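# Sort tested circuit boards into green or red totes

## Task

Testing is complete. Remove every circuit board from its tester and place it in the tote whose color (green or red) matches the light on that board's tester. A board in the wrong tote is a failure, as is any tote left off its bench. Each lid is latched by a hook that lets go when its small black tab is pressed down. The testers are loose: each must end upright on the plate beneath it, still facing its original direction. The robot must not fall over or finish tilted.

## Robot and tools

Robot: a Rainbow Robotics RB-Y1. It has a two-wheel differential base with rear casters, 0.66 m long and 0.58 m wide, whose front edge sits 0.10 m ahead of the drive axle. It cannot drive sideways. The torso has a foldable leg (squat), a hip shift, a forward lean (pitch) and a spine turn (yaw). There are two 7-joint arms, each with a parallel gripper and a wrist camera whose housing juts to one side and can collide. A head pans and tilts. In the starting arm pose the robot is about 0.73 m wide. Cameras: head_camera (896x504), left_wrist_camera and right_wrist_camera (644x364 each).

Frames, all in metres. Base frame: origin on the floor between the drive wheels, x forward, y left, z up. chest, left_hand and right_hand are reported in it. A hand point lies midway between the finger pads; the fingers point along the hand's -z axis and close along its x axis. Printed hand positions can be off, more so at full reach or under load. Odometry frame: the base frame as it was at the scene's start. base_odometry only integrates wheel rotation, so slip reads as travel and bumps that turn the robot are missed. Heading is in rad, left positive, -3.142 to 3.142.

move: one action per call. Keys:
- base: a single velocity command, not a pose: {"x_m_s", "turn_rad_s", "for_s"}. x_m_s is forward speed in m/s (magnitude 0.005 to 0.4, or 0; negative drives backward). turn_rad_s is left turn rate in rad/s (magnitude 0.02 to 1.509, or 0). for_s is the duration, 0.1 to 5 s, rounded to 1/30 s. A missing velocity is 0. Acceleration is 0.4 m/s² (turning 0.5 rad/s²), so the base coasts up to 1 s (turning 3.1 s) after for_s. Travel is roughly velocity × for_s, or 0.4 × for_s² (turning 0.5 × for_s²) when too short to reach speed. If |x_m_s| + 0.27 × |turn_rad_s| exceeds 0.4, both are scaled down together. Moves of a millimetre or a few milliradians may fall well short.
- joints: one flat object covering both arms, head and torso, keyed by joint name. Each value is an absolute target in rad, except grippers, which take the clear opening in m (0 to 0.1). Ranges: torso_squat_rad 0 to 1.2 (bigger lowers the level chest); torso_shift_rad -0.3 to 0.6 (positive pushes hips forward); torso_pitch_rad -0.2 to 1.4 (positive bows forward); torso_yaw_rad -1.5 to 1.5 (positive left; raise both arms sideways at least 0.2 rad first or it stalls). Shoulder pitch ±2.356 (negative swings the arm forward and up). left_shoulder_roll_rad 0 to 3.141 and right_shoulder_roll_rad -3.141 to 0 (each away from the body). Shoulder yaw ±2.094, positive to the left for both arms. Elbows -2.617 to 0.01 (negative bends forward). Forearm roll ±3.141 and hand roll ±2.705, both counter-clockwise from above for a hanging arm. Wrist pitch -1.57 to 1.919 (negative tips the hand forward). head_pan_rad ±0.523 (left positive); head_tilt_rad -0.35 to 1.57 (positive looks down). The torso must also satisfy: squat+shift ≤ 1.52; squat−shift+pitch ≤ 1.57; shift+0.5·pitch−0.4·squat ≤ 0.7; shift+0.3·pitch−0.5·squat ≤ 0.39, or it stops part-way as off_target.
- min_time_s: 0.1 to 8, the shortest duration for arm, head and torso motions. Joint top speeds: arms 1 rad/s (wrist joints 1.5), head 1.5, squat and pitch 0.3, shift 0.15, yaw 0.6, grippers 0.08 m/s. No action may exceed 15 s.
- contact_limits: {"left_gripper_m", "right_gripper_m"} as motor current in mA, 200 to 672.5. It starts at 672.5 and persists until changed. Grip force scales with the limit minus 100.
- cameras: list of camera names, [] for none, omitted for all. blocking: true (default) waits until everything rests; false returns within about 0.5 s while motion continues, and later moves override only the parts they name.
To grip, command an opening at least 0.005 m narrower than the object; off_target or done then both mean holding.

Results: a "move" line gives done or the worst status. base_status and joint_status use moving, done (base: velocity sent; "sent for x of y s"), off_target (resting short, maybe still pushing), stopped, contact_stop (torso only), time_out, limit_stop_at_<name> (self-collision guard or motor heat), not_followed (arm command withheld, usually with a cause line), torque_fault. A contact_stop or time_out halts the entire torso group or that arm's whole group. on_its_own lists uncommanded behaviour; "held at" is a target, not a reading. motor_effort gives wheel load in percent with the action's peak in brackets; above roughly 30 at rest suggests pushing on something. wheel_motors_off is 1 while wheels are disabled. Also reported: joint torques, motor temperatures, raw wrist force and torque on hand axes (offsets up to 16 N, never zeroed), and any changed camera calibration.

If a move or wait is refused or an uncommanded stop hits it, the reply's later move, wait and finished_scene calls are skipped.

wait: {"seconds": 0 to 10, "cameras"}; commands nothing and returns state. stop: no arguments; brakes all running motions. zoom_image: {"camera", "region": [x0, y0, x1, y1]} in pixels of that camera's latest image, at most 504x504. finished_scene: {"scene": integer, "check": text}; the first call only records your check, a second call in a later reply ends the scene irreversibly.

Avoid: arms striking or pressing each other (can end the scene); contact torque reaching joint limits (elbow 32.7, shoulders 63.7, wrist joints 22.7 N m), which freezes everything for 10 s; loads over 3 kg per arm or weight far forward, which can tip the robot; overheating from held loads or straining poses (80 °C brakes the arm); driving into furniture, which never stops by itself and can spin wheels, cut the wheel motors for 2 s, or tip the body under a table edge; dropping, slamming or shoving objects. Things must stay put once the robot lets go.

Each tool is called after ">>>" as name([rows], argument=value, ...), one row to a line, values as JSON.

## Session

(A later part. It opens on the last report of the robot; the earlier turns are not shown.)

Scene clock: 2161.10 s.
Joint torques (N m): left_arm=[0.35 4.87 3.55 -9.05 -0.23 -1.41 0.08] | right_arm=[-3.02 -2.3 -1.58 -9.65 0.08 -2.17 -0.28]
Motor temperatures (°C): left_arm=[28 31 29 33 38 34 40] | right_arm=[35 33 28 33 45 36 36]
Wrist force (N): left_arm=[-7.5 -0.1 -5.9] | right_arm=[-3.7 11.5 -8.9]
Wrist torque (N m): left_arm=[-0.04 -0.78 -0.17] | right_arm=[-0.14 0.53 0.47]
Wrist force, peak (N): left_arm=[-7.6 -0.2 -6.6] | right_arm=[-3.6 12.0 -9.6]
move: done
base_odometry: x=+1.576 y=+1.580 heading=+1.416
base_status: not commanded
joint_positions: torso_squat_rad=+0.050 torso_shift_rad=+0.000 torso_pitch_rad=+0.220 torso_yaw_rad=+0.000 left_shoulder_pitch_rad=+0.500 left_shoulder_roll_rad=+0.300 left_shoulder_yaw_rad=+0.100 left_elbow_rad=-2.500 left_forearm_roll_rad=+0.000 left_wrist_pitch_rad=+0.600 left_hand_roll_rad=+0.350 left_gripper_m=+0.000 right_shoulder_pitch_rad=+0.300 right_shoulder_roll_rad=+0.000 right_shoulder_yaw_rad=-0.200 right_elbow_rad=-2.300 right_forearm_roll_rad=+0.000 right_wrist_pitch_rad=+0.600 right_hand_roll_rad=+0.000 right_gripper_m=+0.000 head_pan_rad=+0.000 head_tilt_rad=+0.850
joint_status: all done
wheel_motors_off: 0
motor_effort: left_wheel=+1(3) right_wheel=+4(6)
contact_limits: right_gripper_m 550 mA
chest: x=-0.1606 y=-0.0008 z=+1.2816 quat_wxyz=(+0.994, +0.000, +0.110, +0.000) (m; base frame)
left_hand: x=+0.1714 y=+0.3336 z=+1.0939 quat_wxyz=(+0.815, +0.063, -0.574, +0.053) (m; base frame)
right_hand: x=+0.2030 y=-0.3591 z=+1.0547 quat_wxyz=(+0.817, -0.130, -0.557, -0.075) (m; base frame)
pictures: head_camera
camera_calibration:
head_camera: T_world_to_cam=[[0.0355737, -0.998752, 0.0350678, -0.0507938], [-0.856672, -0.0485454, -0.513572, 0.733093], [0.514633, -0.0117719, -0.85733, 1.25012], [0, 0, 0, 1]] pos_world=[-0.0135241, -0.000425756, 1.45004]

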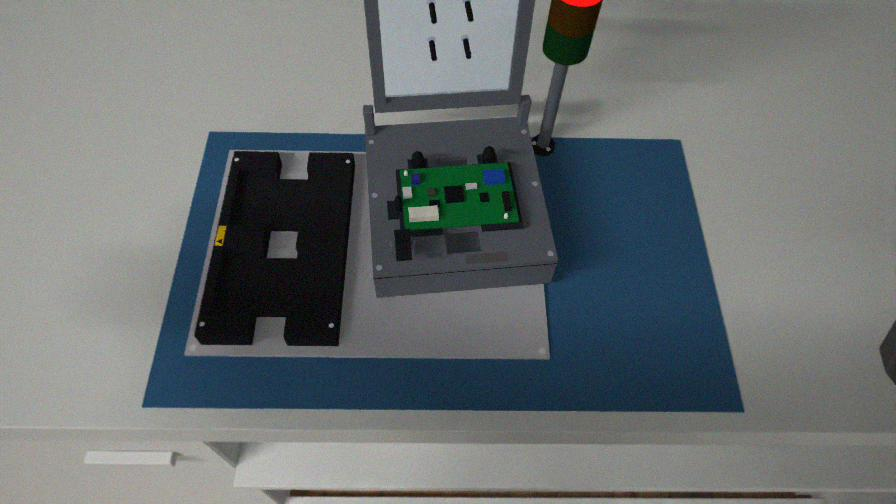

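>>> move(joints={"torso_pitch_rad":0.2,"right_shoulder_pitch_rad":0,"right_shoulder_yaw_rad":-0.5}, cameras=[])

>>> move(joints={"torso_yaw_rad":0.48,"right_shoulder_pitch_rad":-0.7,"right_shoulder_yaw_rad":-0.75,"right_elbow_rad":-1.95,"right_forearm_roll_rad":0.47,"right_wrist_pitch_rad":1.9,"right_hand_roll_rad":-0.15,"right_gripper_m":0.1}, cameras=[])

>>> move(joints={"right_shoulder_pitch_rad":-1.05,"right_shoulder_yaw_rad":-0.64,"right_elbow_rad":-1.48,"right_forearm_roll_rad":0.487,"right_wrist_pitch_rad":1.9}, cameras=["right_wrist_camera","head_camera"])

Scene clock: 2172.13 s.
Joint torques (N m): left_arm=[-0.12 4.85 3.63 -9.12 -0.18 -1.49 0.06] | right_arm=[-4.44 -5.04 -1.57 -8.75 0.06 -2.02 -0.2]
Motor temperatures (°C): left_arm=[28 31 29 33 38 34 40] | right_arm=[34 33 28 33 45 36 36]
Wrist force (N): left_arm=[-7.8 0.0 -5.7] | right_arm=[-4.5 11.3 -7.1]
Wrist torque (N m): left_arm=[-0.03 -0.78 -0.19] | right_arm=[-0.15 0.43 0.45]
Wrist force, peak (N): left_arm=[-7.8 -0.4 -6.1] | right_arm=[-4.9 12.4 -8.6]
move: done
base_odometry: x=+1.576 y=+1.580 heading=+1.416
base_status: not commanded
joint_positions: torso_squat_rad=+0.050 torso_shift_rad=+0.000 torso_pitch_rad=+0.200 torso_yaw_rad=+0.000 left_shoulder_pitch_rad=+0.500 left_shoulder_roll_rad=+0.300 left_shoulder_yaw_rad=+0.100 left_elbow_rad=-2.500 left_forearm_roll_rad=+0.000 left_wrist_pitch_rad=+0.600 left_hand_roll_rad=+0.350 left_gripper_m=+0.000 right_shoulder_pitch_rad=+0.000 right_shoulder_roll_rad=+0.000 right_shoulder_yaw_rad=-0.500 right_elbow_rad=-2.300 right_forearm_roll_rad=+0.000 right_wrist_pitch_rad=+0.600 right_hand_roll_rad=+0.000 right_gripper_m=+0.000 head_pan_rad=+0.000 head_tilt_rad=+0.850
joint_status: all done
wheel_motors_off: 0
motor_effort: left_wheel=+2(5) right_wheel=+4(6)
contact_limits: right_gripper_m 550 mA
chest: x=-0.1666 y=-0.0008 z=+1.2829 quat_wxyz=(+0.995, +0.000, +0.100, +0.000) (m; base frame)
left_hand: x=+0.1690 y=+0.3336 z=+1.1018 quat_wxyz=(+0.809, +0.062, -0.582, +0.054) (m; base frame)
right_hand: x=+0.2351 y=-0.4466 z=+1.1822 quat_wxyz=(+0.709, -0.201, -0.661, -0.144) (m; base frame)
pictures: none
No camera images: "cameras" was empty.

Scene clock: 2173.83 s.
Joint torques (N m): left_arm=[-0.16 5.42 4.34 -8.64 -0.26 -1.5 0] | right_arm=[-13.25 -5.4 2.55 -6.34 -0.08 -1.07 -0.09]
Motor temperatures (°C): left_arm=[28 31 29 33 38 34 40] | right_arm=[34 33 28 33 45 36 36]
Wrist force (N): left_arm=[-7.9 -0.4 -5.7] | right_arm=[0.2 10.7 -12.9]
Wrist torque (N m): left_arm=[0.00 -0.78 -0.19] | right_arm=[-0.09 0.74 0.49]
Wrist force, peak (N): left_arm=[-7.7 -0.8 -6.2] | right_arm=[-0.1 10.6 -13.2]
move: done
base_odometry: x=+1.576 y=+1.580 heading=+1.416
base_status: not commanded
joint_positions: torso_squat_rad=+0.050 torso_shift_rad=+0.000 torso_pitch_rad=+0.200 torso_yaw_rad=+0.480 left_shoulder_pitch_rad=+0.500 left_shoulder_roll_rad=+0.300 left_shoulder_yaw_rad=+0.100 left_elbow_rad=-2.500 left_forearm_roll_rad=+0.000 left_wrist_pitch_rad=+0.600 left_hand_roll_rad=+0.350 left_gripper_m=+0.000 right_shoulder_pitch_rad=-0.700 right_shoulder_roll_rad=+0.000 right_shoulder_yaw_rad=-0.750 right_elbow_rad=-1.950 right_forearm_roll_rad=+0.470 right_wrist_pitch_rad=+1.900 right_hand_roll_rad=-0.150 right_gripper_m=+0.099 head_pan_rad=+0.000 head_tilt_rad=+0.850
joint_status: all done
wheel_motors_off: 0
motor_effort: left_wheel=+2(3) right_wheel=+5(7)
contact_limits: right_gripper_m 550 mA
chest: x=-0.1666 y=-0.0008 z=+1.2829 quat_wxyz=(+0.966, +0.024, +0.097, +0.237) (m; base frame)
left_hand: x=-0.0226 y=+0.4643 z=+1.1408 quat_wxyz=(+0.771, +0.234, -0.553, +0.213) (m; base frame)
right_hand: x=+0.3564 y=-0.1757 z=+1.0273 quat_wxyz=(+0.961, -0.007, -0.166, -0.220) (m; base frame)
pictures: none
No camera images: "cameras" was empty.

Scene clock: 2174.93 s.
Joint torques (N m): left_arm=[-0.25 5.28 4.45 -8.7 -0.26 -1.52 0.09] | right_arm=[-21.24 -2.82 5.89 -5.99 -1.2 -0.62 0.01]
Motor temperatures (°C): left_arm=[28 31 29 33 38 34 40] | right_arm=[34 33 28 33 45 36 36]
Wrist force (N): left_arm=[-7.5 -0.7 -5.5] | right_arm=[3.4 5.3 -14.3]
Wrist torque (N m): left_arm=[0.03 -0.76 -0.18] | right_arm=[-0.09 0.84 0.21]
Wrist force, peak (N): left_arm=[-8.1 -0.6 -5.5] | right_arm=[0.6 10.7 -13.3]
move: done
base_odometry: x=+1.576 y=+1.580 heading=+1.416
base_status: not commanded
joint_positions: torso_squat_rad=+0.050 torso_shift_rad=+0.000 torso_pitch_rad=+0.200 torso_yaw_rad=+0.480 left_shoulder_pitch_rad=+0.500 left_shoulder_roll_rad=+0.300 left_shoulder_yaw_rad=+0.100 left_elbow_rad=-2.500 left_forearm_roll_rad=+0.000 left_wrist_pitch_rad=+0.600 left_hand_roll_rad=+0.350 left_gripper_m=+0.000 right_shoulder_pitch_rad=-1.050 right_shoulder_roll_rad=+0.000 right_shoulder_yaw_rad=-0.640 right_elbow_rad=-1.480 right_forearm_roll_rad=+0.487 right_wrist_pitch_rad=+1.900 right_hand_roll_rad=-0.150 right_gripper_m=+0.099 head_pan_rad=+0.000 head_tilt_rad=+0.850
joint_status: all done
wheel_motors_off: 0
motor_effort: left_wheel=+0(2) right_wheel=+6(8)
contact_limits: right_gripper_m 550 mA
chest: x=-0.1666 y=-0.0008 z=+1.2829 quat_wxyz=(+0.966, +0.024, +0.097, +0.237) (m; base frame)
left_hand: x=-0.0226 y=+0.4642 z=+1.1408 quat_wxyz=(+0.771, +0.234, -0.553, +0.213) (m; base frame)
right_hand: x=+0.4027 y=-0.0197 z=+1.0661 quat_wxyz=(+0.991, +0.030, -0.119, -0.050) (m; base frame)
pictures: head_camera, right_wrist_camera
camera_calibration:
head_camera: T_world_to_cam=[[0.483824, -0.873428, -0.0551209, 0.139803], [-0.74391, -0.377268, -0.551604, 0.795935], [0.460991, 0.307884, -0.832283, 1.21349], [0, 0, 0, 1]] pos_world=[-0.0349434, 0.0487745, 1.45671]
right_wrist_camera: T_world_to_cam=[[-0.960576, 0.128016, -0.246793, 0.654941], [-0.0123691, 0.867125, 0.497937, -0.475604], [0.277744, 0.481359, -0.831355, 0.855625], [0, 0, 0, 1]] pos_world=[0.385593, -0.0832971, 1.10978]

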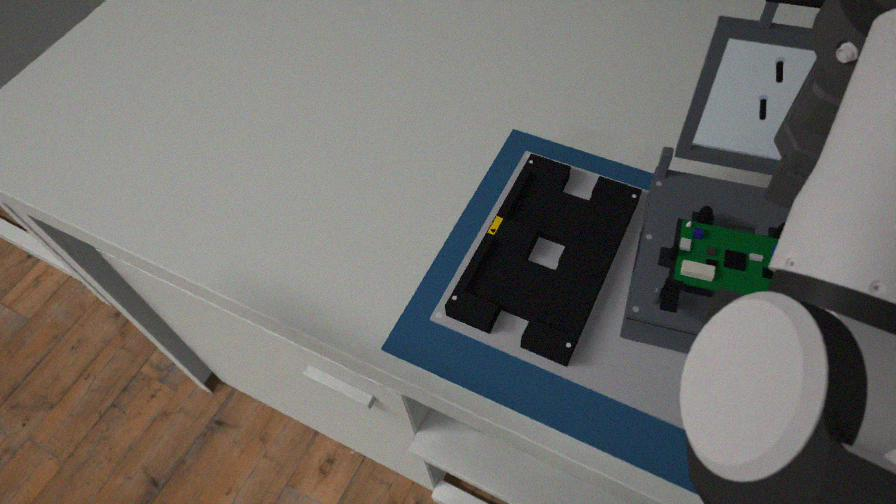

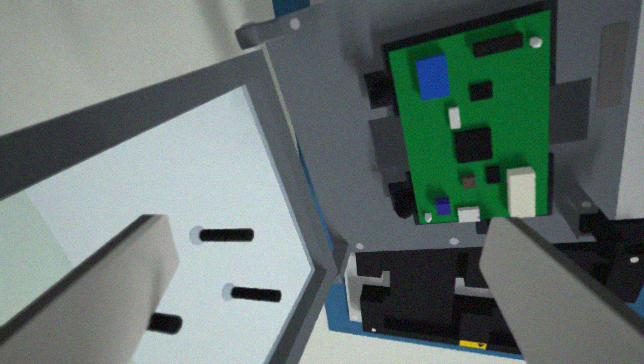

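>>> move(joints={"right_shoulder_pitch_rad":-1.0,"right_elbow_rad":-1.28,"right_wrist_pitch_rad":1.87}, cameras=["right_wrist_camera"])

Scene clock: 2180.60 s.
Joint torques (N m): left_arm=[-0.48 5.24 4.33 -8.48 -0.17 -1.54 -0.04] | right_arm=[-20.49 -2.66 4.6 -6.92 -0.23 -0.31 0.37]
Motor temperatures (°C): left_arm=[28 31 29 33 38 34 40] | right_arm=[35 33 28 33 45 36 36]
Wrist force (N): left_arm=[-7.6 -0.6 -5.4] | right_arm=[1.8 10.9 -12.9]
Wrist torque (N m): left_arm=[0.01 -0.77 -0.19] | right_arm=[-0.07 0.80 0.49]
Wrist force, peak (N): left_arm=[-8.3 -0.4 -5.9] | right_arm=[0.5 12.0 -13.9]
move: done
base_odometry: x=+1.576 y=+1.580 heading=+1.416
base_status: not commanded
joint_positions: torso_squat_rad=+0.050 torso_shift_rad=+0.000 torso_pitch_rad=+0.200 torso_yaw_rad=+0.480 left_shoulder_pitch_rad=+0.500 left_shoulder_roll_rad=+0.300 left_shoulder_yaw_rad=+0.100 left_elbow_rad=-2.500 left_forearm_roll_rad=+0.000 left_wrist_pitch_rad=+0.600 left_hand_roll_rad=+0.350 left_gripper_m=+0.000 right_shoulder_pitch_rad=-1.000 right_shoulder_roll_rad=+0.000 right_shoulder_yaw_rad=-0.640 right_elbow_rad=-1.280 right_forearm_roll_rad=+0.487 right_wrist_pitch_rad=+1.870 right_hand_roll_rad=-0.150 right_gripper_m=+0.099 head_pan_rad=+0.000 head_tilt_rad=+0.850
joint_status: all done
wheel_motors_off: 0
motor_effort: left_wheel=+2(8) right_wheel=+3(8)
contact_limits: right_gripper_m 550 mA
chest: x=-0.1666 y=-0.0008 z=+1.2829 quat_wxyz=(+0.966, +0.024, +0.097, +0.237) (m; base frame)
left_hand: x=-0.0226 y=+0.4643 z=+1.1408 quat_wxyz=(+0.771, +0.234, -0.553, +0.213) (m; base frame)
right_hand: x=+0.3717 y=-0.0169 z=+0.9954 quat_wxyz=(+0.999, -0.009, -0.028, -0.013) (m; base frame)
pictures: right_wrist_camera
camera_calibration:
right_wrist_camera: T_world_to_cam=[[-0.996336, 0.04448, -0.0730468, 0.446265], [0.00894825, 0.903641, 0.428198, -0.381062], [0.0850543, 0.425975, -0.900728, 0.943875], [0, 0, 0, 1]] pos_world=[0.367759, -0.0775736, 1.04594]

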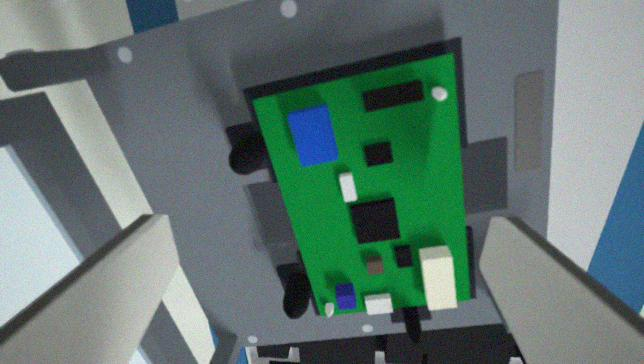

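>>> move(joints={"right_shoulder_pitch_rad":-0.97,"right_elbow_rad":-1.25,"right_wrist_pitch_rad":1.85,"right_hand_roll_rad":0.0}, cameras=["right_wrist_camera"])

Scene clock: 2187.10 s.
Joint torques (N m): left_arm=[-0.21 5 4.4 -8.54 -0.16 -1.55 0.07] | right_arm=[-20.06 -2.84 4.39 -6.88 -0.05 -0.39 -0.28]
Motor temperatures (°C): left_arm=[28 31 29 33 38 34 40] | right_arm=[35 33 28 33 45 36 36]
Wrist force (N): left_arm=[-7.8 -0.8 -5.2] | right_arm=[2.3 11.2 -13.1]
Wrist torque (N m): left_arm=[0.02 -0.80 -0.18] | right_arm=[-0.09 0.87 0.52]
Wrist force, peak (N): left_arm=[-8.0 -0.7 -5.8] | right_arm=[1.7 11.0 -13.6]
move: done
base_odometry: x=+1.576 y=+1.580 heading=+1.416
base_status: not commanded
joint_positions: torso_squat_rad=+0.050 torso_shift_rad=+0.000 torso_pitch_rad=+0.200 torso_yaw_rad=+0.480 left_shoulder_pitch_rad=+0.500 left_shoulder_roll_rad=+0.300 left_shoulder_yaw_rad=+0.100 left_elbow_rad=-2.500 left_forearm_roll_rad=+0.000 left_wrist_pitch_rad=+0.600 left_hand_roll_rad=+0.350 left_gripper_m=+0.000 right_shoulder_pitch_rad=-0.970 right_shoulder_roll_rad=+0.000 right_shoulder_yaw_rad=-0.640 right_elbow_rad=-1.250 right_forearm_roll_rad=+0.487 right_wrist_pitch_rad=+1.850 right_hand_roll_rad=+0.000 right_gripper_m=+0.099 head_pan_rad=+0.000 head_tilt_rad=+0.850
joint_status: all done
wheel_motors_off: 0
motor_effort: left_wheel=+2(2) right_wheel=+4(6)
contact_limits: right_gripper_m 550 mA
chest: x=-0.1666 y=-0.0008 z=+1.2829 quat_wxyz=(+0.966, +0.024, +0.097, +0.237) (m; base frame)
left_hand: x=-0.0226 y=+0.4643 z=+1.1408 quat_wxyz=(+0.771, +0.234, -0.553, +0.213) (m; base frame)
right_hand: x=+0.3636 y=-0.0228 z=+0.9755 quat_wxyz=(+0.998, -0.020, -0.011, +0.066) (m; base frame)
pictures: right_wrist_camera
camera_calibration:
right_wrist_camera: T_world_to_cam=[[-0.992998, -0.112266, -0.0367469, 0.396803], [-0.117479, 0.906027, 0.406589, -0.300057], [-0.0123524, 0.408059, -0.912872, 0.975991], [0, 0, 0, 1]] pos_world=[0.370831, -0.0818547, 1.02754]

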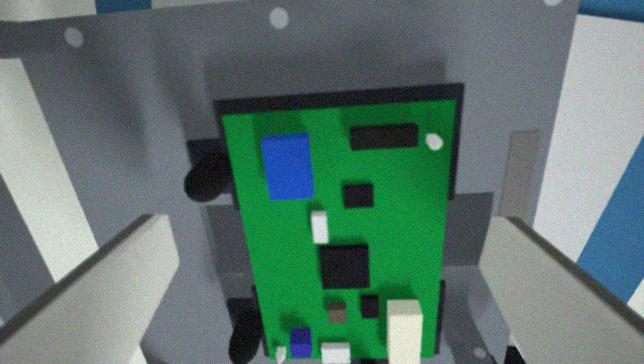

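>>> move(joints={"right_shoulder_pitch_rad":-0.95,"right_elbow_rad":-1.228,"right_wrist_pitch_rad":1.84,"torso_yaw_rad":0.496,"right_hand_roll_rad":-0.03}, cameras=["right_wrist_camera"])

Scene clock: 2195.80 s.
Joint torques (N m): left_arm=[-0.38 5.38 4.23 -8.55 -0.28 -1.61 0.04] | right_arm=[-20.18 -3.33 3.81 -7.11 0.12 -0.27 -0.03]
Motor temperatures (°C): left_arm=[28 31 29 33 38 34 40] | right_arm=[35 33 28 33 45 36 36]
Wrist force (N): left_arm=[-7.7 -0.8 -5.7] | right_arm=[2.4 11.0 -13.1]
Wrist torque (N m): left_arm=[0.03 -0.79 -0.18] | right_arm=[-0.07 0.88 0.51]
Wrist force, peak (N): left_arm=[-7.9 -1.1 -5.8] | right_arm=[2.3 11.1 -14.3]
move: done
base_odometry: x=+1.576 y=+1.580 heading=+1.416
base_status: not commanded
joint_positions: torso_squat_rad=+0.050 torso_shift_rad=+0.000 torso_pitch_rad=+0.200 torso_yaw_rad=+0.496 left_shoulder_pitch_rad=+0.500 left_shoulder_roll_rad=+0.300 left_shoulder_yaw_rad=+0.100 left_elbow_rad=-2.500 left_forearm_roll_rad=+0.000 left_wrist_pitch_rad=+0.600 left_hand_roll_rad=+0.350 left_gripper_m=+0.000 right_shoulder_pitch_rad=-0.950 right_shoulder_roll_rad=+0.000 right_shoulder_yaw_rad=-0.640 right_elbow_rad=-1.228 right_forearm_roll_rad=+0.487 right_wrist_pitch_rad=+1.840 right_hand_roll_rad=-0.030 right_gripper_m=+0.099 head_pan_rad=+0.000 head_tilt_rad=+0.850
joint_status: all done
wheel_motors_off: 0
motor_effort: left_wheel=+2(3) right_wheel=+3(5)
contact_limits: right_gripper_m 550 mA
chest: x=-0.1666 y=-0.0008 z=+1.2829 quat_wxyz=(+0.965, +0.025, +0.097, +0.244) (m; base frame)
left_hand: x=-0.0300 y=+0.4669 z=+1.1423 quat_wxyz=(+0.768, +0.240, -0.552, +0.218) (m; base frame)
right_hand: x=+0.3568 y=-0.0176 z=+0.9617 quat_wxyz=(+0.998, -0.025, +0.002, +0.061) (m; base frame)
pictures: right_wrist_camera
camera_calibration:
right_wrist_camera: T_world_to_cam=[[-0.994626, -0.102956, -0.0108931, 0.366029], [-0.0987133, 0.911356, 0.399606, -0.299815], [-0.0312145, 0.398534, -0.916622, 0.971417], [0, 0, 0, 1]] pos_world=[0.364788, -0.0762191, 1.01422]

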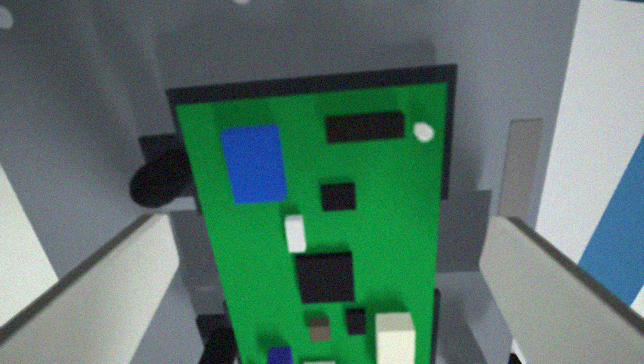

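>>> move(joints={"torso_yaw_rad":0.51,"right_hand_roll_rad":0.0}, cameras=["right_wrist_camera"])

>>> move(contact_limits={"right_gripper_m":450}, joints={"right_gripper_m":0.055}, cameras=["right_wrist_camera"])

Scene clock: 2203.20 s.
Joint torques (N m): left_arm=[-0.31 5.1 4.33 -8.43 -0.25 -1.62 -0.01] | right_arm=[-20.04 -3.65 4.09 -7.04 0.01 -0.38 -0.08]
Motor temperatures (°C): left_arm=[28 31 29 33 38 34 40] | right_arm=[35 33 28 33 45 36 36]
Wrist force (N): left_arm=[-7.8 -0.5 -5.8] | right_arm=[2.3 11.0 -12.9]
Wrist torque (N m): left_arm=[0.00 -0.78 -0.18] | right_arm=[-0.05 0.87 0.50]
Wrist force, peak (N): left_arm=[-8.1 -0.9 -5.6] | right_arm=[2.8 11.4 -13.1]
move: done
base_odometry: x=+1.576 y=+1.580 heading=+1.416
base_status: not commanded
joint_positions: torso_squat_rad=+0.050 torso_shift_rad=+0.000 torso_pitch_rad=+0.200 torso_yaw_rad=+0.510 left_shoulder_pitch_rad=+0.500 left_shoulder_roll_rad=+0.300 left_shoulder_yaw_rad=+0.100 left_elbow_rad=-2.500 left_forearm_roll_rad=+0.000 left_wrist_pitch_rad=+0.600 left_hand_roll_rad=+0.350 left_gripper_m=+0.000 right_shoulder_pitch_rad=-0.950 right_shoulder_roll_rad=+0.000 right_shoulder_yaw_rad=-0.640 right_elbow_rad=-1.228 right_forearm_roll_rad=+0.487 right_wrist_pitch_rad=+1.840 right_hand_roll_rad=+0.000 right_gripper_m=+0.099 head_pan_rad=+0.000 head_tilt_rad=+0.850
joint_status: all done
wheel_motors_off: 0
motor_effort: left_wheel=+3(3) right_wheel=+3(5)
contact_limits: right_gripper_m 550 mA
chest: x=-0.1666 y=-0.0008 z=+1.2829 quat_wxyz=(+0.963, +0.026, +0.096, +0.251) (m; base frame)
left_hand: x=-0.0364 y=+0.4692 z=+1.1436 quat_wxyz=(+0.767, +0.244, -0.550, +0.223) (m; base frame)
right_hand: x=+0.3570 y=-0.0095 z=+0.9617 quat_wxyz=(+0.996, -0.023, +0.002, +0.083) (m; base frame)
pictures: right_wrist_camera
camera_calibration:
right_wrist_camera: T_world_to_cam=[[-0.989187, -0.146332, -0.00979534, 0.363613], [-0.137869, 0.905042, 0.402357, -0.295918], [-0.0500125, 0.399357, -0.91543, 0.973722], [0, 0, 0, 1]] pos_world=[0.367582, -0.0678362, 1.014]

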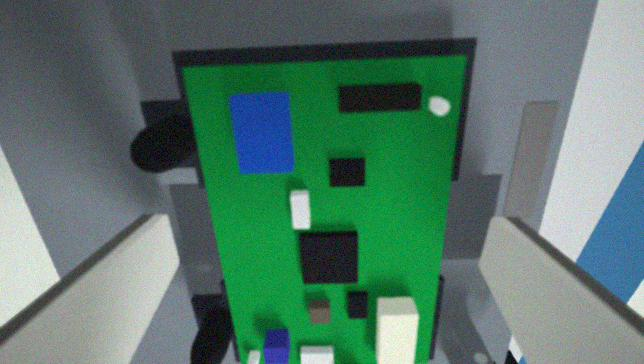

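Scene clock: 2204.20 s.
Joint torques (N m): left_arm=[-0.36 5.5 4.28 -8.48 -0.3 -1.52 0.06] | right_arm=[-20.18 -3.55 4.38 -7.16 0.05 -0.91 0.04]
Motor temperatures (°C): left_arm=[28 31 29 33 38 34 40] | right_arm=[35 33 28 33 45 36 36]
Wrist force (N): left_arm=[-7.8 -0.4 -5.5] | right_arm=[-0.9 11.3 -12.6]
Wrist torque (N m): left_arm=[-0.02 -0.80 -0.18] | right_arm=[-0.07 0.97 0.65]
Wrist force, peak (N): left_arm=[-8.0 -0.7 -5.7] | right_arm=[2.3 11.3 -13.2]
move: off_target
base_odometry: x=+1.576 y=+1.580 heading=+1.416
base_status: not commanded
joint_positions: torso_squat_rad=+0.050 torso_shift_rad=+0.000 torso_pitch_rad=+0.200 torso_yaw_rad=+0.510 left_shoulder_pitch_rad=+0.500 left_shoulder_roll_rad=+0.300 left_shoulder_yaw_rad=+0.100 left_elbow_rad=-2.500 left_forearm_roll_rad=+0.000 left_wrist_pitch_rad=+0.600 left_hand_roll_rad=+0.350 left_gripper_m=+0.000 right_shoulder_pitch_rad=-0.950 right_shoulder_roll_rad=+0.000 right_shoulder_yaw_rad=-0.640 right_elbow_rad=-1.228 right_forearm_roll_rad=+0.487 right_wrist_pitch_rad=+1.840 right_hand_roll_rad=+0.000 right_gripper_m=+0.070 head_pan_rad=+0.000 head_tilt_rad=+0.850
joint_status: right_gripper_m off_target (ended at +0.070, target +0.055)
wheel_motors_off: 0
motor_effort: left_wheel=+1(2) right_wheel=+3(6)
contact_limits: right_gripper_m 450 mA
chest: x=-0.1666 y=-0.0008 z=+1.2829 quat_wxyz=(+0.963, +0.026, +0.096, +0.251) (m; base frame)
left_hand: x=-0.0364 y=+0.4691 z=+1.1436 quat_wxyz=(+0.767, +0.244, -0.550, +0.223) (m; base frame)
right_hand: x=+0.3569 y=-0.0095 z=+0.9617 quat_wxyz=(+0.996, -0.023, +0.002, +0.083) (m; base frame)
pictures: right_wrist_camera
camera_calibration:
right_wrist_camera: T_world_to_cam=[[-0.989189, -0.146326, -0.00964824, 0.363434], [-0.137805, 0.905052, 0.402356, -0.295939], [-0.050143, 0.399336, -0.915433, 0.973773], [0, 0, 0, 1]] pos_world=[0.367551, -0.0678414, 1.014]

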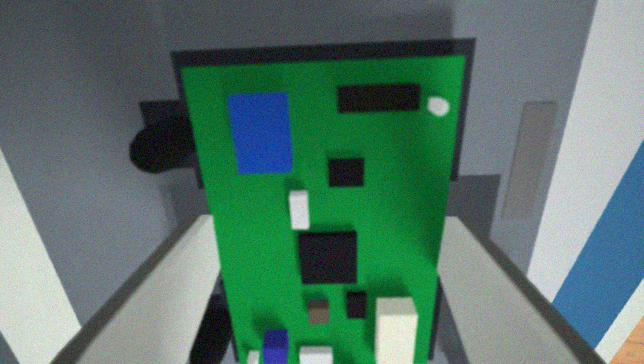

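>>> move(contact_limits={"right_gripper_m":672}, joints={"right_shoulder_pitch_rad":-1.02,"right_elbow_rad":-1.3}, min_time_s=1.5, cameras=["right_wrist_camera","head_camera"])

Scene clock: 2211.37 s.
Joint torques (N m): left_arm=[-0.35 5.18 4.27 -8.54 -0.2 -1.53 0] | right_arm=[-22.55 -5.74 4.61 -7.83 -0.22 -0.95 -0.03]
Motor temperatures (°C): left_arm=[28 31 29 33 38 34 40] | right_arm=[35 33 28 33 45 36 36]
Wrist force (N): left_arm=[-7.9 -0.7 -5.3] | right_arm=[0.1 10.7 -13.0]
Wrist torque (N m): left_arm=[0.01 -0.80 -0.19] | right_arm=[-0.07 0.81 0.50]
Wrist force, peak (N): left_arm=[-8.0 -0.6 -5.7] | right_arm=[-13.7 13.5 -14.5]
move: done
base_odometry: x=+1.576 y=+1.580 heading=+1.416
base_status: not commanded
joint_positions: torso_squat_rad=+0.050 torso_shift_rad=+0.000 torso_pitch_rad=+0.200 torso_yaw_rad=+0.510 left_shoulder_pitch_rad=+0.500 left_shoulder_roll_rad=+0.300 left_shoulder_yaw_rad=+0.100 left_elbow_rad=-2.500 left_forearm_roll_rad=+0.000 left_wrist_pitch_rad=+0.600 left_hand_roll_rad=+0.350 left_gripper_m=+0.000 right_shoulder_pitch_rad=-1.020 right_shoulder_roll_rad=+0.000 right_shoulder_yaw_rad=-0.640 right_elbow_rad=-1.300 right_forearm_roll_rad=+0.487 right_wrist_pitch_rad=+1.840 right_hand_roll_rad=+0.000 right_gripper_m=+0.055 head_pan_rad=+0.000 head_tilt_rad=+0.850
joint_status: all done
wheel_motors_off: 0
on_its_own: right_gripper_m moved -0.015 to your old target +0.055
motor_effort: left_wheel=+4(5) right_wheel=+7(8)
contact_limits: right_gripper_m 672 mA
chest: x=-0.1666 y=-0.0008 z=+1.2829 quat_wxyz=(+0.963, +0.026, +0.096, +0.251) (m; base frame)
left_hand: x=-0.0364 y=+0.4691 z=+1.1436 quat_wxyz=(+0.767, +0.244, -0.550, +0.223) (m; base frame)
right_hand: x=+0.3861 y=+0.0063 z=+1.0095 quat_wxyz=(+0.995, +0.000, -0.059, +0.075) (m; base frame)
pictures: head_camera, right_wrist_camera
camera_calibration:
head_camera: T_world_to_cam=[[0.509297, -0.858481, -0.060228, 0.150633], [-0.732462, -0.395667, -0.554028, 0.800876], [0.451792, 0.32628, -0.830316, 1.2095], [0, 0, 0, 1]] pos_world=[-0.0365466, 0.0515623, 1.45704]
right_wrist_camera: T_world_to_cam=[[-0.982399, -0.129393, -0.134724, 0.518601], [-0.175945, 0.883215, 0.434713, -0.343232], [0.0627419, 0.450765, -0.890435, 0.943506], [0, 0, 0, 1]] pos_world=[0.389886, -0.0550489, 1.05921]

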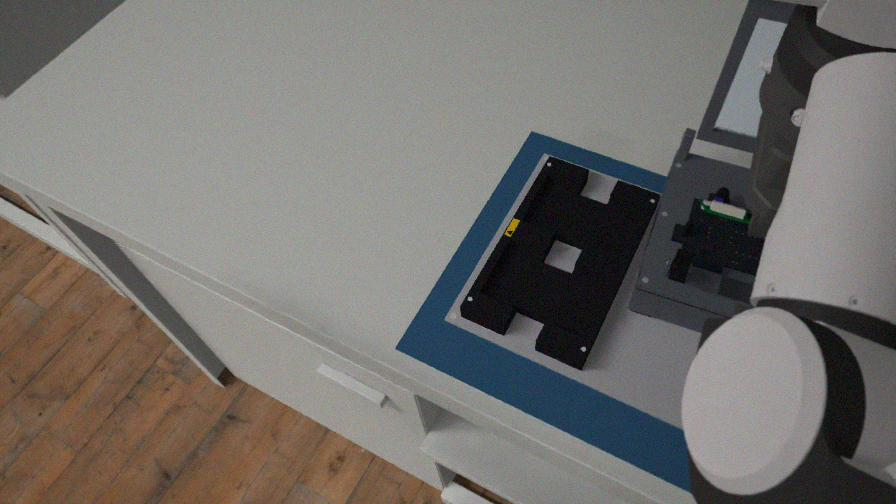

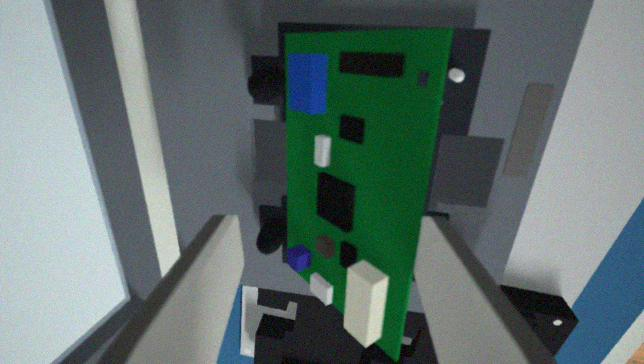

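>>> move(contact_limits={"right_gripper_m":450}, joints={"right_shoulder_pitch_rad":-0.985,"right_elbow_rad":-1.264}, min_time_s=1.5, cameras=["right_wrist_camera","head_camera"])

>>> zoom_image(camera="head_camera", region=[600, 130, 800, 330])

Scene clock: 2221.47 s.
Joint torques (N m): left_arm=[-0.53 5.19 4.42 -8.53 -0.19 -1.59 0.1] | right_arm=[-18.86 -5.97 4.77 -6.33 -0.17 -0.65 -0.06]
Motor temperatures (°C): left_arm=[28 31 29 33 38 34 40] | right_arm=[36 33 28 33 45 36 36]
Wrist force (N): left_arm=[-7.8 -0.8 -5.6] | right_arm=[1.9 10.6 -13.2]
Wrist torque (N m): left_arm=[0.01 -0.80 -0.18] | right_arm=[-0.05 0.83 0.52]
Wrist force, peak (N): left_arm=[-8.0 -0.6 -5.8] | right_arm=[2.0 11.2 -13.5]
move: done
base_odometry: x=+1.576 y=+1.580 heading=+1.416
base_status: not commanded
joint_positions: torso_squat_rad=+0.050 torso_shift_rad=+0.000 torso_pitch_rad=+0.200 torso_yaw_rad=+0.510 left_shoulder_pitch_rad=+0.500 left_shoulder_roll_rad=+0.300 left_shoulder_yaw_rad=+0.100 left_elbow_rad=-2.500 left_forearm_roll_rad=+0.000 left_wrist_pitch_rad=+0.600 left_hand_roll_rad=+0.350 left_gripper_m=+0.000 right_shoulder_pitch_rad=-0.986 right_shoulder_roll_rad=+0.000 right_shoulder_yaw_rad=-0.640 right_elbow_rad=-1.264 right_forearm_roll_rad=+0.487 right_wrist_pitch_rad=+1.840 right_hand_roll_rad=+0.000 right_gripper_m=+0.055 head_pan_rad=+0.000 head_tilt_rad=+0.850
joint_status: all done
wheel_motors_off: 0
motor_effort: left_wheel=+4(5) right_wheel=+6(7)
contact_limits: right_gripper_m 450 mA
chest: x=-0.1666 y=-0.0008 z=+1.2829 quat_wxyz=(+0.963, +0.026, +0.096, +0.251) (m; base frame)
left_hand: x=-0.0364 y=+0.4691 z=+1.1436 quat_wxyz=(+0.767, +0.244, -0.550, +0.223) (m; base frame)
right_hand: x=+0.3723 y=-0.0011 z=+0.9855 quat_wxyz=(+0.996, -0.011, -0.029, +0.079) (m; base frame)
pictures: head_camera, right_wrist_camera
camera_calibration:
head_camera: T_world_to_cam=[[0.509298, -0.85848, -0.060228, 0.150634], [-0.732461, -0.395668, -0.554028, 0.800876], [0.451792, 0.32628, -0.830316, 1.2095], [0, 0, 0, 1]] pos_world=[-0.0365467, 0.0515626, 1.45704]
right_wrist_camera: T_world_to_cam=[[-0.987578, -0.138985, -0.0732941, 0.442205], [-0.156959, 0.894176, 0.4193, -0.32059], [0.00726119, 0.425596, -0.904884, 0.961191], [0, 0, 0, 1]] pos_world=[0.379413, -0.0609553, 1.0366]

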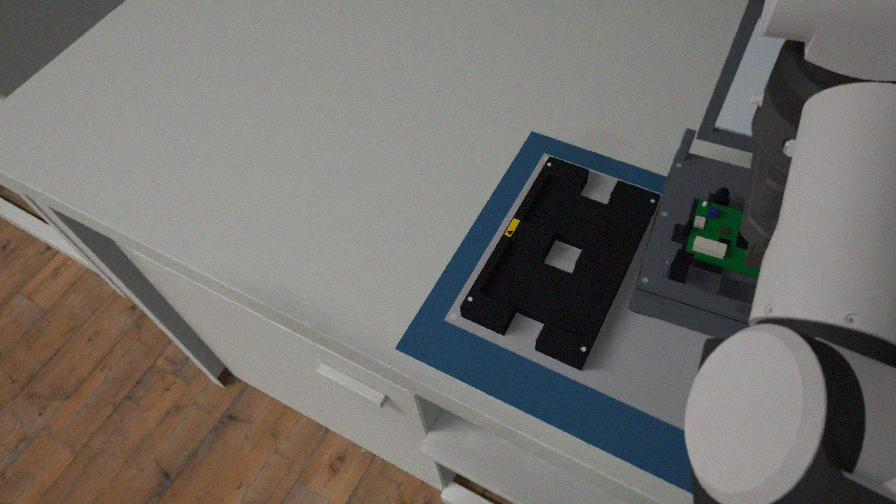

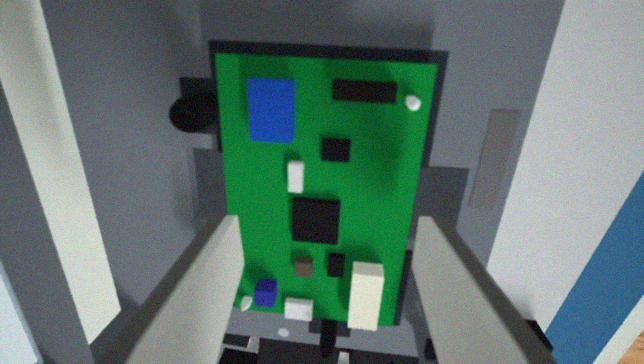

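Scaled by 2.520 from the camera's 896x504 image, which has a finer 1280x720 frame.

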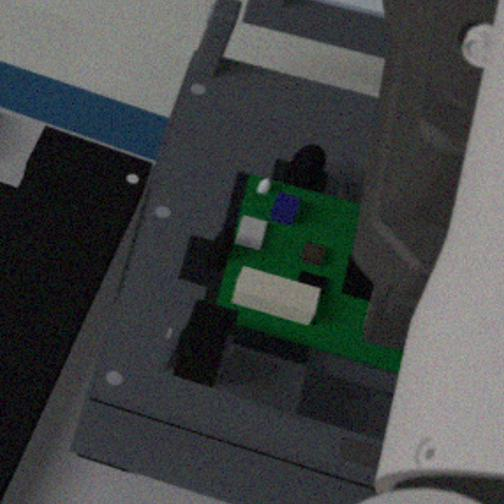

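>>> move(joints={"right_gripper_m":0.1}, cameras=[])

>>> move(joints={"right_shoulder_pitch_rad":-0.948,"right_elbow_rad":-1.216,"right_wrist_pitch_rad":1.835}, cameras=["right_wrist_camera"])

Scene clock: 2231.30 s.
Joint torques (N m): left_arm=[-0.29 5.25 4.41 -8.45 -0.25 -1.61 0.06] | right_arm=[-18.66 -5.97 4.63 -6.3 -0.26 -0.54 0.02]
Motor temperatures (°C): left_arm=[28 31 29 33 38 34 40] | right_arm=[36 33 28 33 45 36 36]
Wrist force (N): left_arm=[-7.8 -0.8 -5.6] | right_arm=[2.1 11.1 -13.2]
Wrist torque (N m): left_arm=[0.03 -0.79 -0.20] | right_arm=[-0.10 0.84 0.50]
Wrist force, peak (N): left_arm=[-8.0 -0.9 -5.8] | right_arm=[2.0 11.4 -13.2]
move: done
base_odometry: x=+1.576 y=+1.580 heading=+1.416
base_status: not commanded
joint_positions: torso_squat_rad=+0.050 torso_shift_rad=+0.000 torso_pitch_rad=+0.200 torso_yaw_rad=+0.510 left_shoulder_pitch_rad=+0.500 left_shoulder_roll_rad=+0.300 left_shoulder_yaw_rad=+0.100 left_elbow_rad=-2.500 left_forearm_roll_rad=+0.000 left_wrist_pitch_rad=+0.600 left_hand_roll_rad=+0.350 left_gripper_m=+0.000 right_shoulder_pitch_rad=-0.986 right_shoulder_roll_rad=+0.000 right_shoulder_yaw_rad=-0.640 right_elbow_rad=-1.264 right_forearm_roll_rad=+0.487 right_wrist_pitch_rad=+1.840 right_hand_roll_rad=+0.000 right_gripper_m=+0.099 head_pan_rad=+0.000 head_tilt_rad=+0.850
joint_status: all done
wheel_motors_off: 0
motor_effort: left_wheel=+2(4) right_wheel=+6(8)
contact_limits: right_gripper_m 450 mA
chest: x=-0.1666 y=-0.0008 z=+1.2829 quat_wxyz=(+0.963, +0.026, +0.096, +0.251) (m; base frame)
left_hand: x=-0.0364 y=+0.4691 z=+1.1436 quat_wxyz=(+0.767, +0.244, -0.550, +0.223) (m; base frame)
right_hand: x=+0.3723 y=-0.0011 z=+0.9855 quat_wxyz=(+0.996, -0.011, -0.029, +0.079) (m; base frame)
pictures: none
No camera images: "cameras" was empty.

Scene clock: 2231.83 s.
Joint torques (N m): left_arm=[-0.29 5.31 4.55 -8.52 -0.22 -1.55 0.01] | right_arm=[-9.46 -2.42 1.15 -1.43 0.53 2.72 -0.1]
Motor temperatures (°C): left_arm=[28 31 29 33 38 34 40] | right_arm=[36 33 28 33 45 36 36]
Wrist force (N): left_arm=[-7.6 -0.6 -5.4] | right_arm=[10.1 11.5 6.2]
Wrist torque (N m): left_arm=[0.00 -0.76 -0.18] | right_arm=[0.08 -0.34 0.48]
Wrist force, peak (N): left_arm=[-8.2 -0.7 -5.4] | right_arm=[14.1 13.9 10.2]
move: done
base_odometry: x=+1.576 y=+1.580 heading=+1.417
base_status: not commanded
joint_positions: torso_squat_rad=+0.050 torso_shift_rad=+0.000 torso_pitch_rad=+0.199 torso_yaw_rad=+0.510 left_shoulder_pitch_rad=+0.500 left_shoulder_roll_rad=+0.300 left_shoulder_yaw_rad=+0.100 left_elbow_rad=-2.500 left_forearm_roll_rad=+0.000 left_wrist_pitch_rad=+0.600 left_hand_roll_rad=+0.350 left_gripper_m=+0.000 right_shoulder_pitch_rad=-0.951 right_shoulder_roll_rad=+0.000 right_shoulder_yaw_rad=-0.639 right_elbow_rad=-1.218 right_forearm_roll_rad=+0.487 right_wrist_pitch_rad=+1.834 right_hand_roll_rad=+0.000 right_gripper_m=+0.099 head_pan_rad=+0.000 head_tilt_rad=+0.850
joint_status: all done
wheel_motors_off: 0
motor_effort: left_wheel=+1(4) right_wheel=+1(6)
contact_limits: right_gripper_m 450 mA
chest: x=-0.1669 y=-0.0008 z=+1.2829 quat_wxyz=(+0.963, +0.026, +0.096, +0.251) (m; base frame)
left_hand: x=-0.0366 y=+0.4692 z=+1.1437 quat_wxyz=(+0.766, +0.244, -0.551, +0.223) (m; base frame)
right_hand: x=+0.3565 y=-0.0086 z=+0.9600 quat_wxyz=(+0.996, -0.024, +0.003, +0.086) (m; base frame)
pictures: right_wrist_camera
camera_calibration:
right_wrist_camera: T_world_to_cam=[[-0.988444, -0.151398, -0.00754982, 0.360773], [-0.141691, 0.905074, 0.400954, -0.293441], [-0.0538704, 0.39739, -0.916067, 0.973726], [0, 0, 0, 1]] pos_world=[0.367481, -0.0667428, 1.01238]

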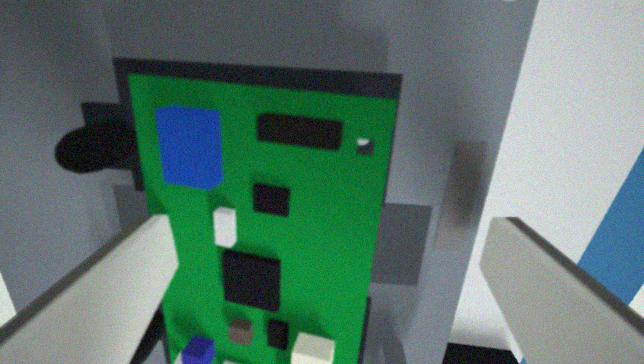

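>>> move(joints={"right_shoulder_pitch_rad":-0.985,"right_elbow_rad":-1.265,"right_wrist_pitch_rad":1.85}, cameras=[])

>>> move(base={"x_m_s":0.05,"for_s":0.38}, joints={"right_hand_roll_rad":-0.07,"torso_yaw_rad":0.52}, cameras=["right_wrist_camera"])

>>> move(joints={"right_shoulder_pitch_rad":-0.948,"right_elbow_rad":-1.22,"right_wrist_pitch_rad":1.835}, cameras=["right_wrist_camera"])

Scene clock: 2241.27 s.
Joint torques (N m): left_arm=[-0.43 5.19 4.34 -8.56 -0.22 -1.51 -0.01] | right_arm=[-19.24 -3.2 2.82 -6.51 0.29 0.08 0.03]
Motor temperatures (°C): left_arm=[28 31 29 33 38 34 40] | right_arm=[35 33 28 33 45 36 36]
Wrist force (N): left_arm=[-7.8 -0.7 -5.5] | right_arm=[2.2 11.0 -13.2]
Wrist torque (N m): left_arm=[0.01 -0.79 -0.18] | right_arm=[-0.08 0.86 0.51]
Wrist force, peak (N): left_arm=[-8.0 -0.7 -5.7] | right_arm=[1.4 11.2 -14.5]
move: done
base_odometry: x=+1.576 y=+1.580 heading=+1.417
base_status: not commanded
joint_positions: torso_squat_rad=+0.050 torso_shift_rad=+0.000 torso_pitch_rad=+0.200 torso_yaw_rad=+0.510 left_shoulder_pitch_rad=+0.500 left_shoulder_roll_rad=+0.300 left_shoulder_yaw_rad=+0.100 left_elbow_rad=-2.500 left_forearm_roll_rad=+0.000 left_wrist_pitch_rad=+0.600 left_hand_roll_rad=+0.350 left_gripper_m=+0.000 right_shoulder_pitch_rad=-0.986 right_shoulder_roll_rad=+0.000 right_shoulder_yaw_rad=-0.640 right_elbow_rad=-1.265 right_forearm_roll_rad=+0.487 right_wrist_pitch_rad=+1.850 right_hand_roll_rad=+0.000 right_gripper_m=+0.099 head_pan_rad=+0.000 head_tilt_rad=+0.850
joint_status: all done
wheel_motors_off: 0
motor_effort: left_wheel=+2(3) right_wheel=+3(5)
contact_limits: right_gripper_m 450 mA
chest: x=-0.1666 y=-0.0008 z=+1.2829 quat_wxyz=(+0.963, +0.026, +0.096, +0.251) (m; base frame)
left_hand: x=-0.0364 y=+0.4692 z=+1.1436 quat_wxyz=(+0.767, +0.244, -0.550, +0.223) (m; base frame)
right_hand: x=+0.3704 y=-0.0017 z=+0.9857 quat_wxyz=(+0.996, -0.012, -0.025, +0.079) (m; base frame)
pictures: none
No camera images: "cameras" was empty.

Scene clock: 2242.63 s.
Joint torques (N m): left_arm=[-0.28 5.32 4.28 -8.53 -0.26 -1.59 0.04] | right_arm=[-19.74 -4 3.48 -6.59 0.21 -0.06 0.12]
Motor temperatures (°C): left_arm=[28 31 29 33 38 34 40] | right_arm=[35 33 28 33 45 36 36]
Wrist force (N): left_arm=[-7.8 -0.6 -5.9] | right_arm=[2.2 11.1 -13.1]
Wrist torque (N m): left_arm=[0.00 -0.79 -0.19] | right_arm=[-0.08 0.86 0.52]
Wrist force, peak (N): left_arm=[-7.9 -1.3 -5.9] | right_arm=[2.3 10.9 -13.6]
move: done
base_odometry: x=+1.579 y=+1.598 heading=+1.416
base_status: done (sent for 0.37 of 0.37 s)
joint_positions: torso_squat_rad=+0.050 torso_shift_rad=+0.000 torso_pitch_rad=+0.200 torso_yaw_rad=+0.520 left_shoulder_pitch_rad=+0.500 left_shoulder_roll_rad=+0.300 left_shoulder_yaw_rad=+0.100 left_elbow_rad=-2.500 left_forearm_roll_rad=+0.000 left_wrist_pitch_rad=+0.600 left_hand_roll_rad=+0.350 left_gripper_m=+0.000 right_shoulder_pitch_rad=-0.985 right_shoulder_roll_rad=+0.000 right_shoulder_yaw_rad=-0.640 right_elbow_rad=-1.265 right_forearm_roll_rad=+0.487 right_wrist_pitch_rad=+1.850 right_hand_roll_rad=-0.070 right_gripper_m=+0.099 head_pan_rad=+0.000 head_tilt_rad=+0.850
joint_status: all done
wheel_motors_off: 0
motor_effort: left_wheel=-2(23) right_wheel=+6(31)
contact_limits: right_gripper_m 450 mA
chest: x=-0.1666 y=-0.0008 z=+1.2829 quat_wxyz=(+0.962, +0.026, +0.096, +0.256) (m; base frame)
left_hand: x=-0.0410 y=+0.4707 z=+1.1445 quat_wxyz=(+0.765, +0.248, -0.549, +0.226) (m; base frame)
right_hand: x=+0.3703 y=+0.0042 z=+0.9855 quat_wxyz=(+0.998, -0.010, -0.025, +0.049) (m; base frame)
pictures: right_wrist_camera
camera_calibration:
right_wrist_camera: T_world_to_cam=[[-0.994718, -0.0784324, -0.0662219, 0.436406], [-0.0992051, 0.900258, 0.423902, -0.351593], [0.0263691, 0.428232, -0.903284, 0.950345], [0, 0, 0, 1]] pos_world=[0.374162, -0.0562157, 1.03637]

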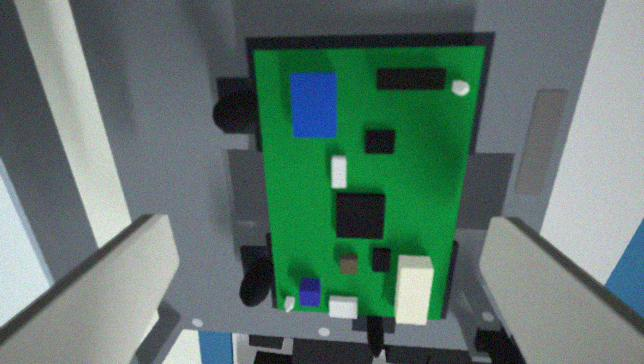

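Scene clock: 2243.17 s.
Joint torques (N m): left_arm=[-0.14 5.28 4.38 -8.47 -0.2 -1.54 0.03] | right_arm=[-20.52 -3.78 3.63 -7 0.16 -0.22 0.08]
Motor temperatures (°C): left_arm=[28 31 29 33 38 34 40] | right_arm=[35 33 28 33 45 36 36]
Wrist force (N): left_arm=[-7.8 -0.6 -5.5] | right_arm=[2.5 11.0 -13.0]
Wrist torque (N m): left_arm=[0.00 -0.80 -0.20] | right_arm=[-0.07 0.88 0.52]
Wrist force, peak (N): left_arm=[-7.9 -0.9 -5.5] | right_arm=[2.1 10.9 -14.1]
move: done
base_odometry: x=+1.579 y=+1.598 heading=+1.416
base_status: not commanded
joint_positions: torso_squat_rad=+0.050 torso_shift_rad=+0.000 torso_pitch_rad=+0.200 torso_yaw_rad=+0.520 left_shoulder_pitch_rad=+0.500 left_shoulder_roll_rad=+0.300 left_shoulder_yaw_rad=+0.100 left_elbow_rad=-2.500 left_forearm_roll_rad=+0.000 left_wrist_pitch_rad=+0.600 left_hand_roll_rad=+0.350 left_gripper_m=+0.000 right_shoulder_pitch_rad=-0.948 right_shoulder_roll_rad=+0.000 right_shoulder_yaw_rad=-0.640 right_elbow_rad=-1.220 right_forearm_roll_rad=+0.487 right_wrist_pitch_rad=+1.835 right_hand_roll_rad=-0.070 right_gripper_m=+0.099 head_pan_rad=+0.000 head_tilt_rad=+0.850
joint_status: all done
wheel_motors_off: 0
motor_effort: left_wheel=+0(2) right_wheel=+4(5)
contact_limits: right_gripper_m 450 mA
chest: x=-0.1666 y=-0.0008 z=+1.2829 quat_wxyz=(+0.962, +0.026, +0.096, +0.256) (m; base frame)
left_hand: x=-0.0410 y=+0.4707 z=+1.1445 quat_wxyz=(+0.765, +0.248, -0.549, +0.226) (m; base frame)
right_hand: x=+0.3561 y=-0.0038 z=+0.9589 quat_wxyz=(+0.998, -0.023, +0.003, +0.055) (m; base frame)
pictures: right_wrist_camera
camera_calibration:
right_wrist_camera: T_world_to_cam=[[-0.995923, -0.0897343, -0.00919706, 0.365595], [-0.0858543, 0.911675, 0.401843, -0.318128], [-0.0276744, 0.400995, -0.915662, 0.961101], [0, 0, 0, 1]] pos_world=[0.36339, -0.0625604, 1.01124]

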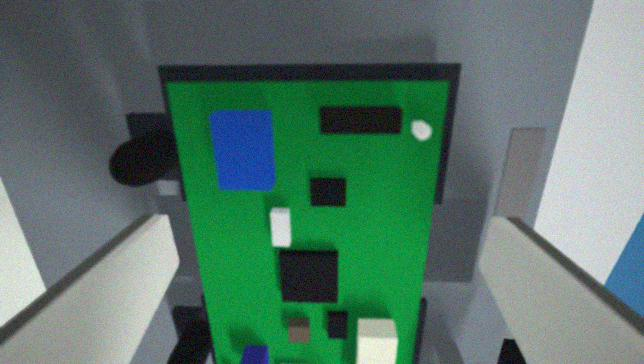

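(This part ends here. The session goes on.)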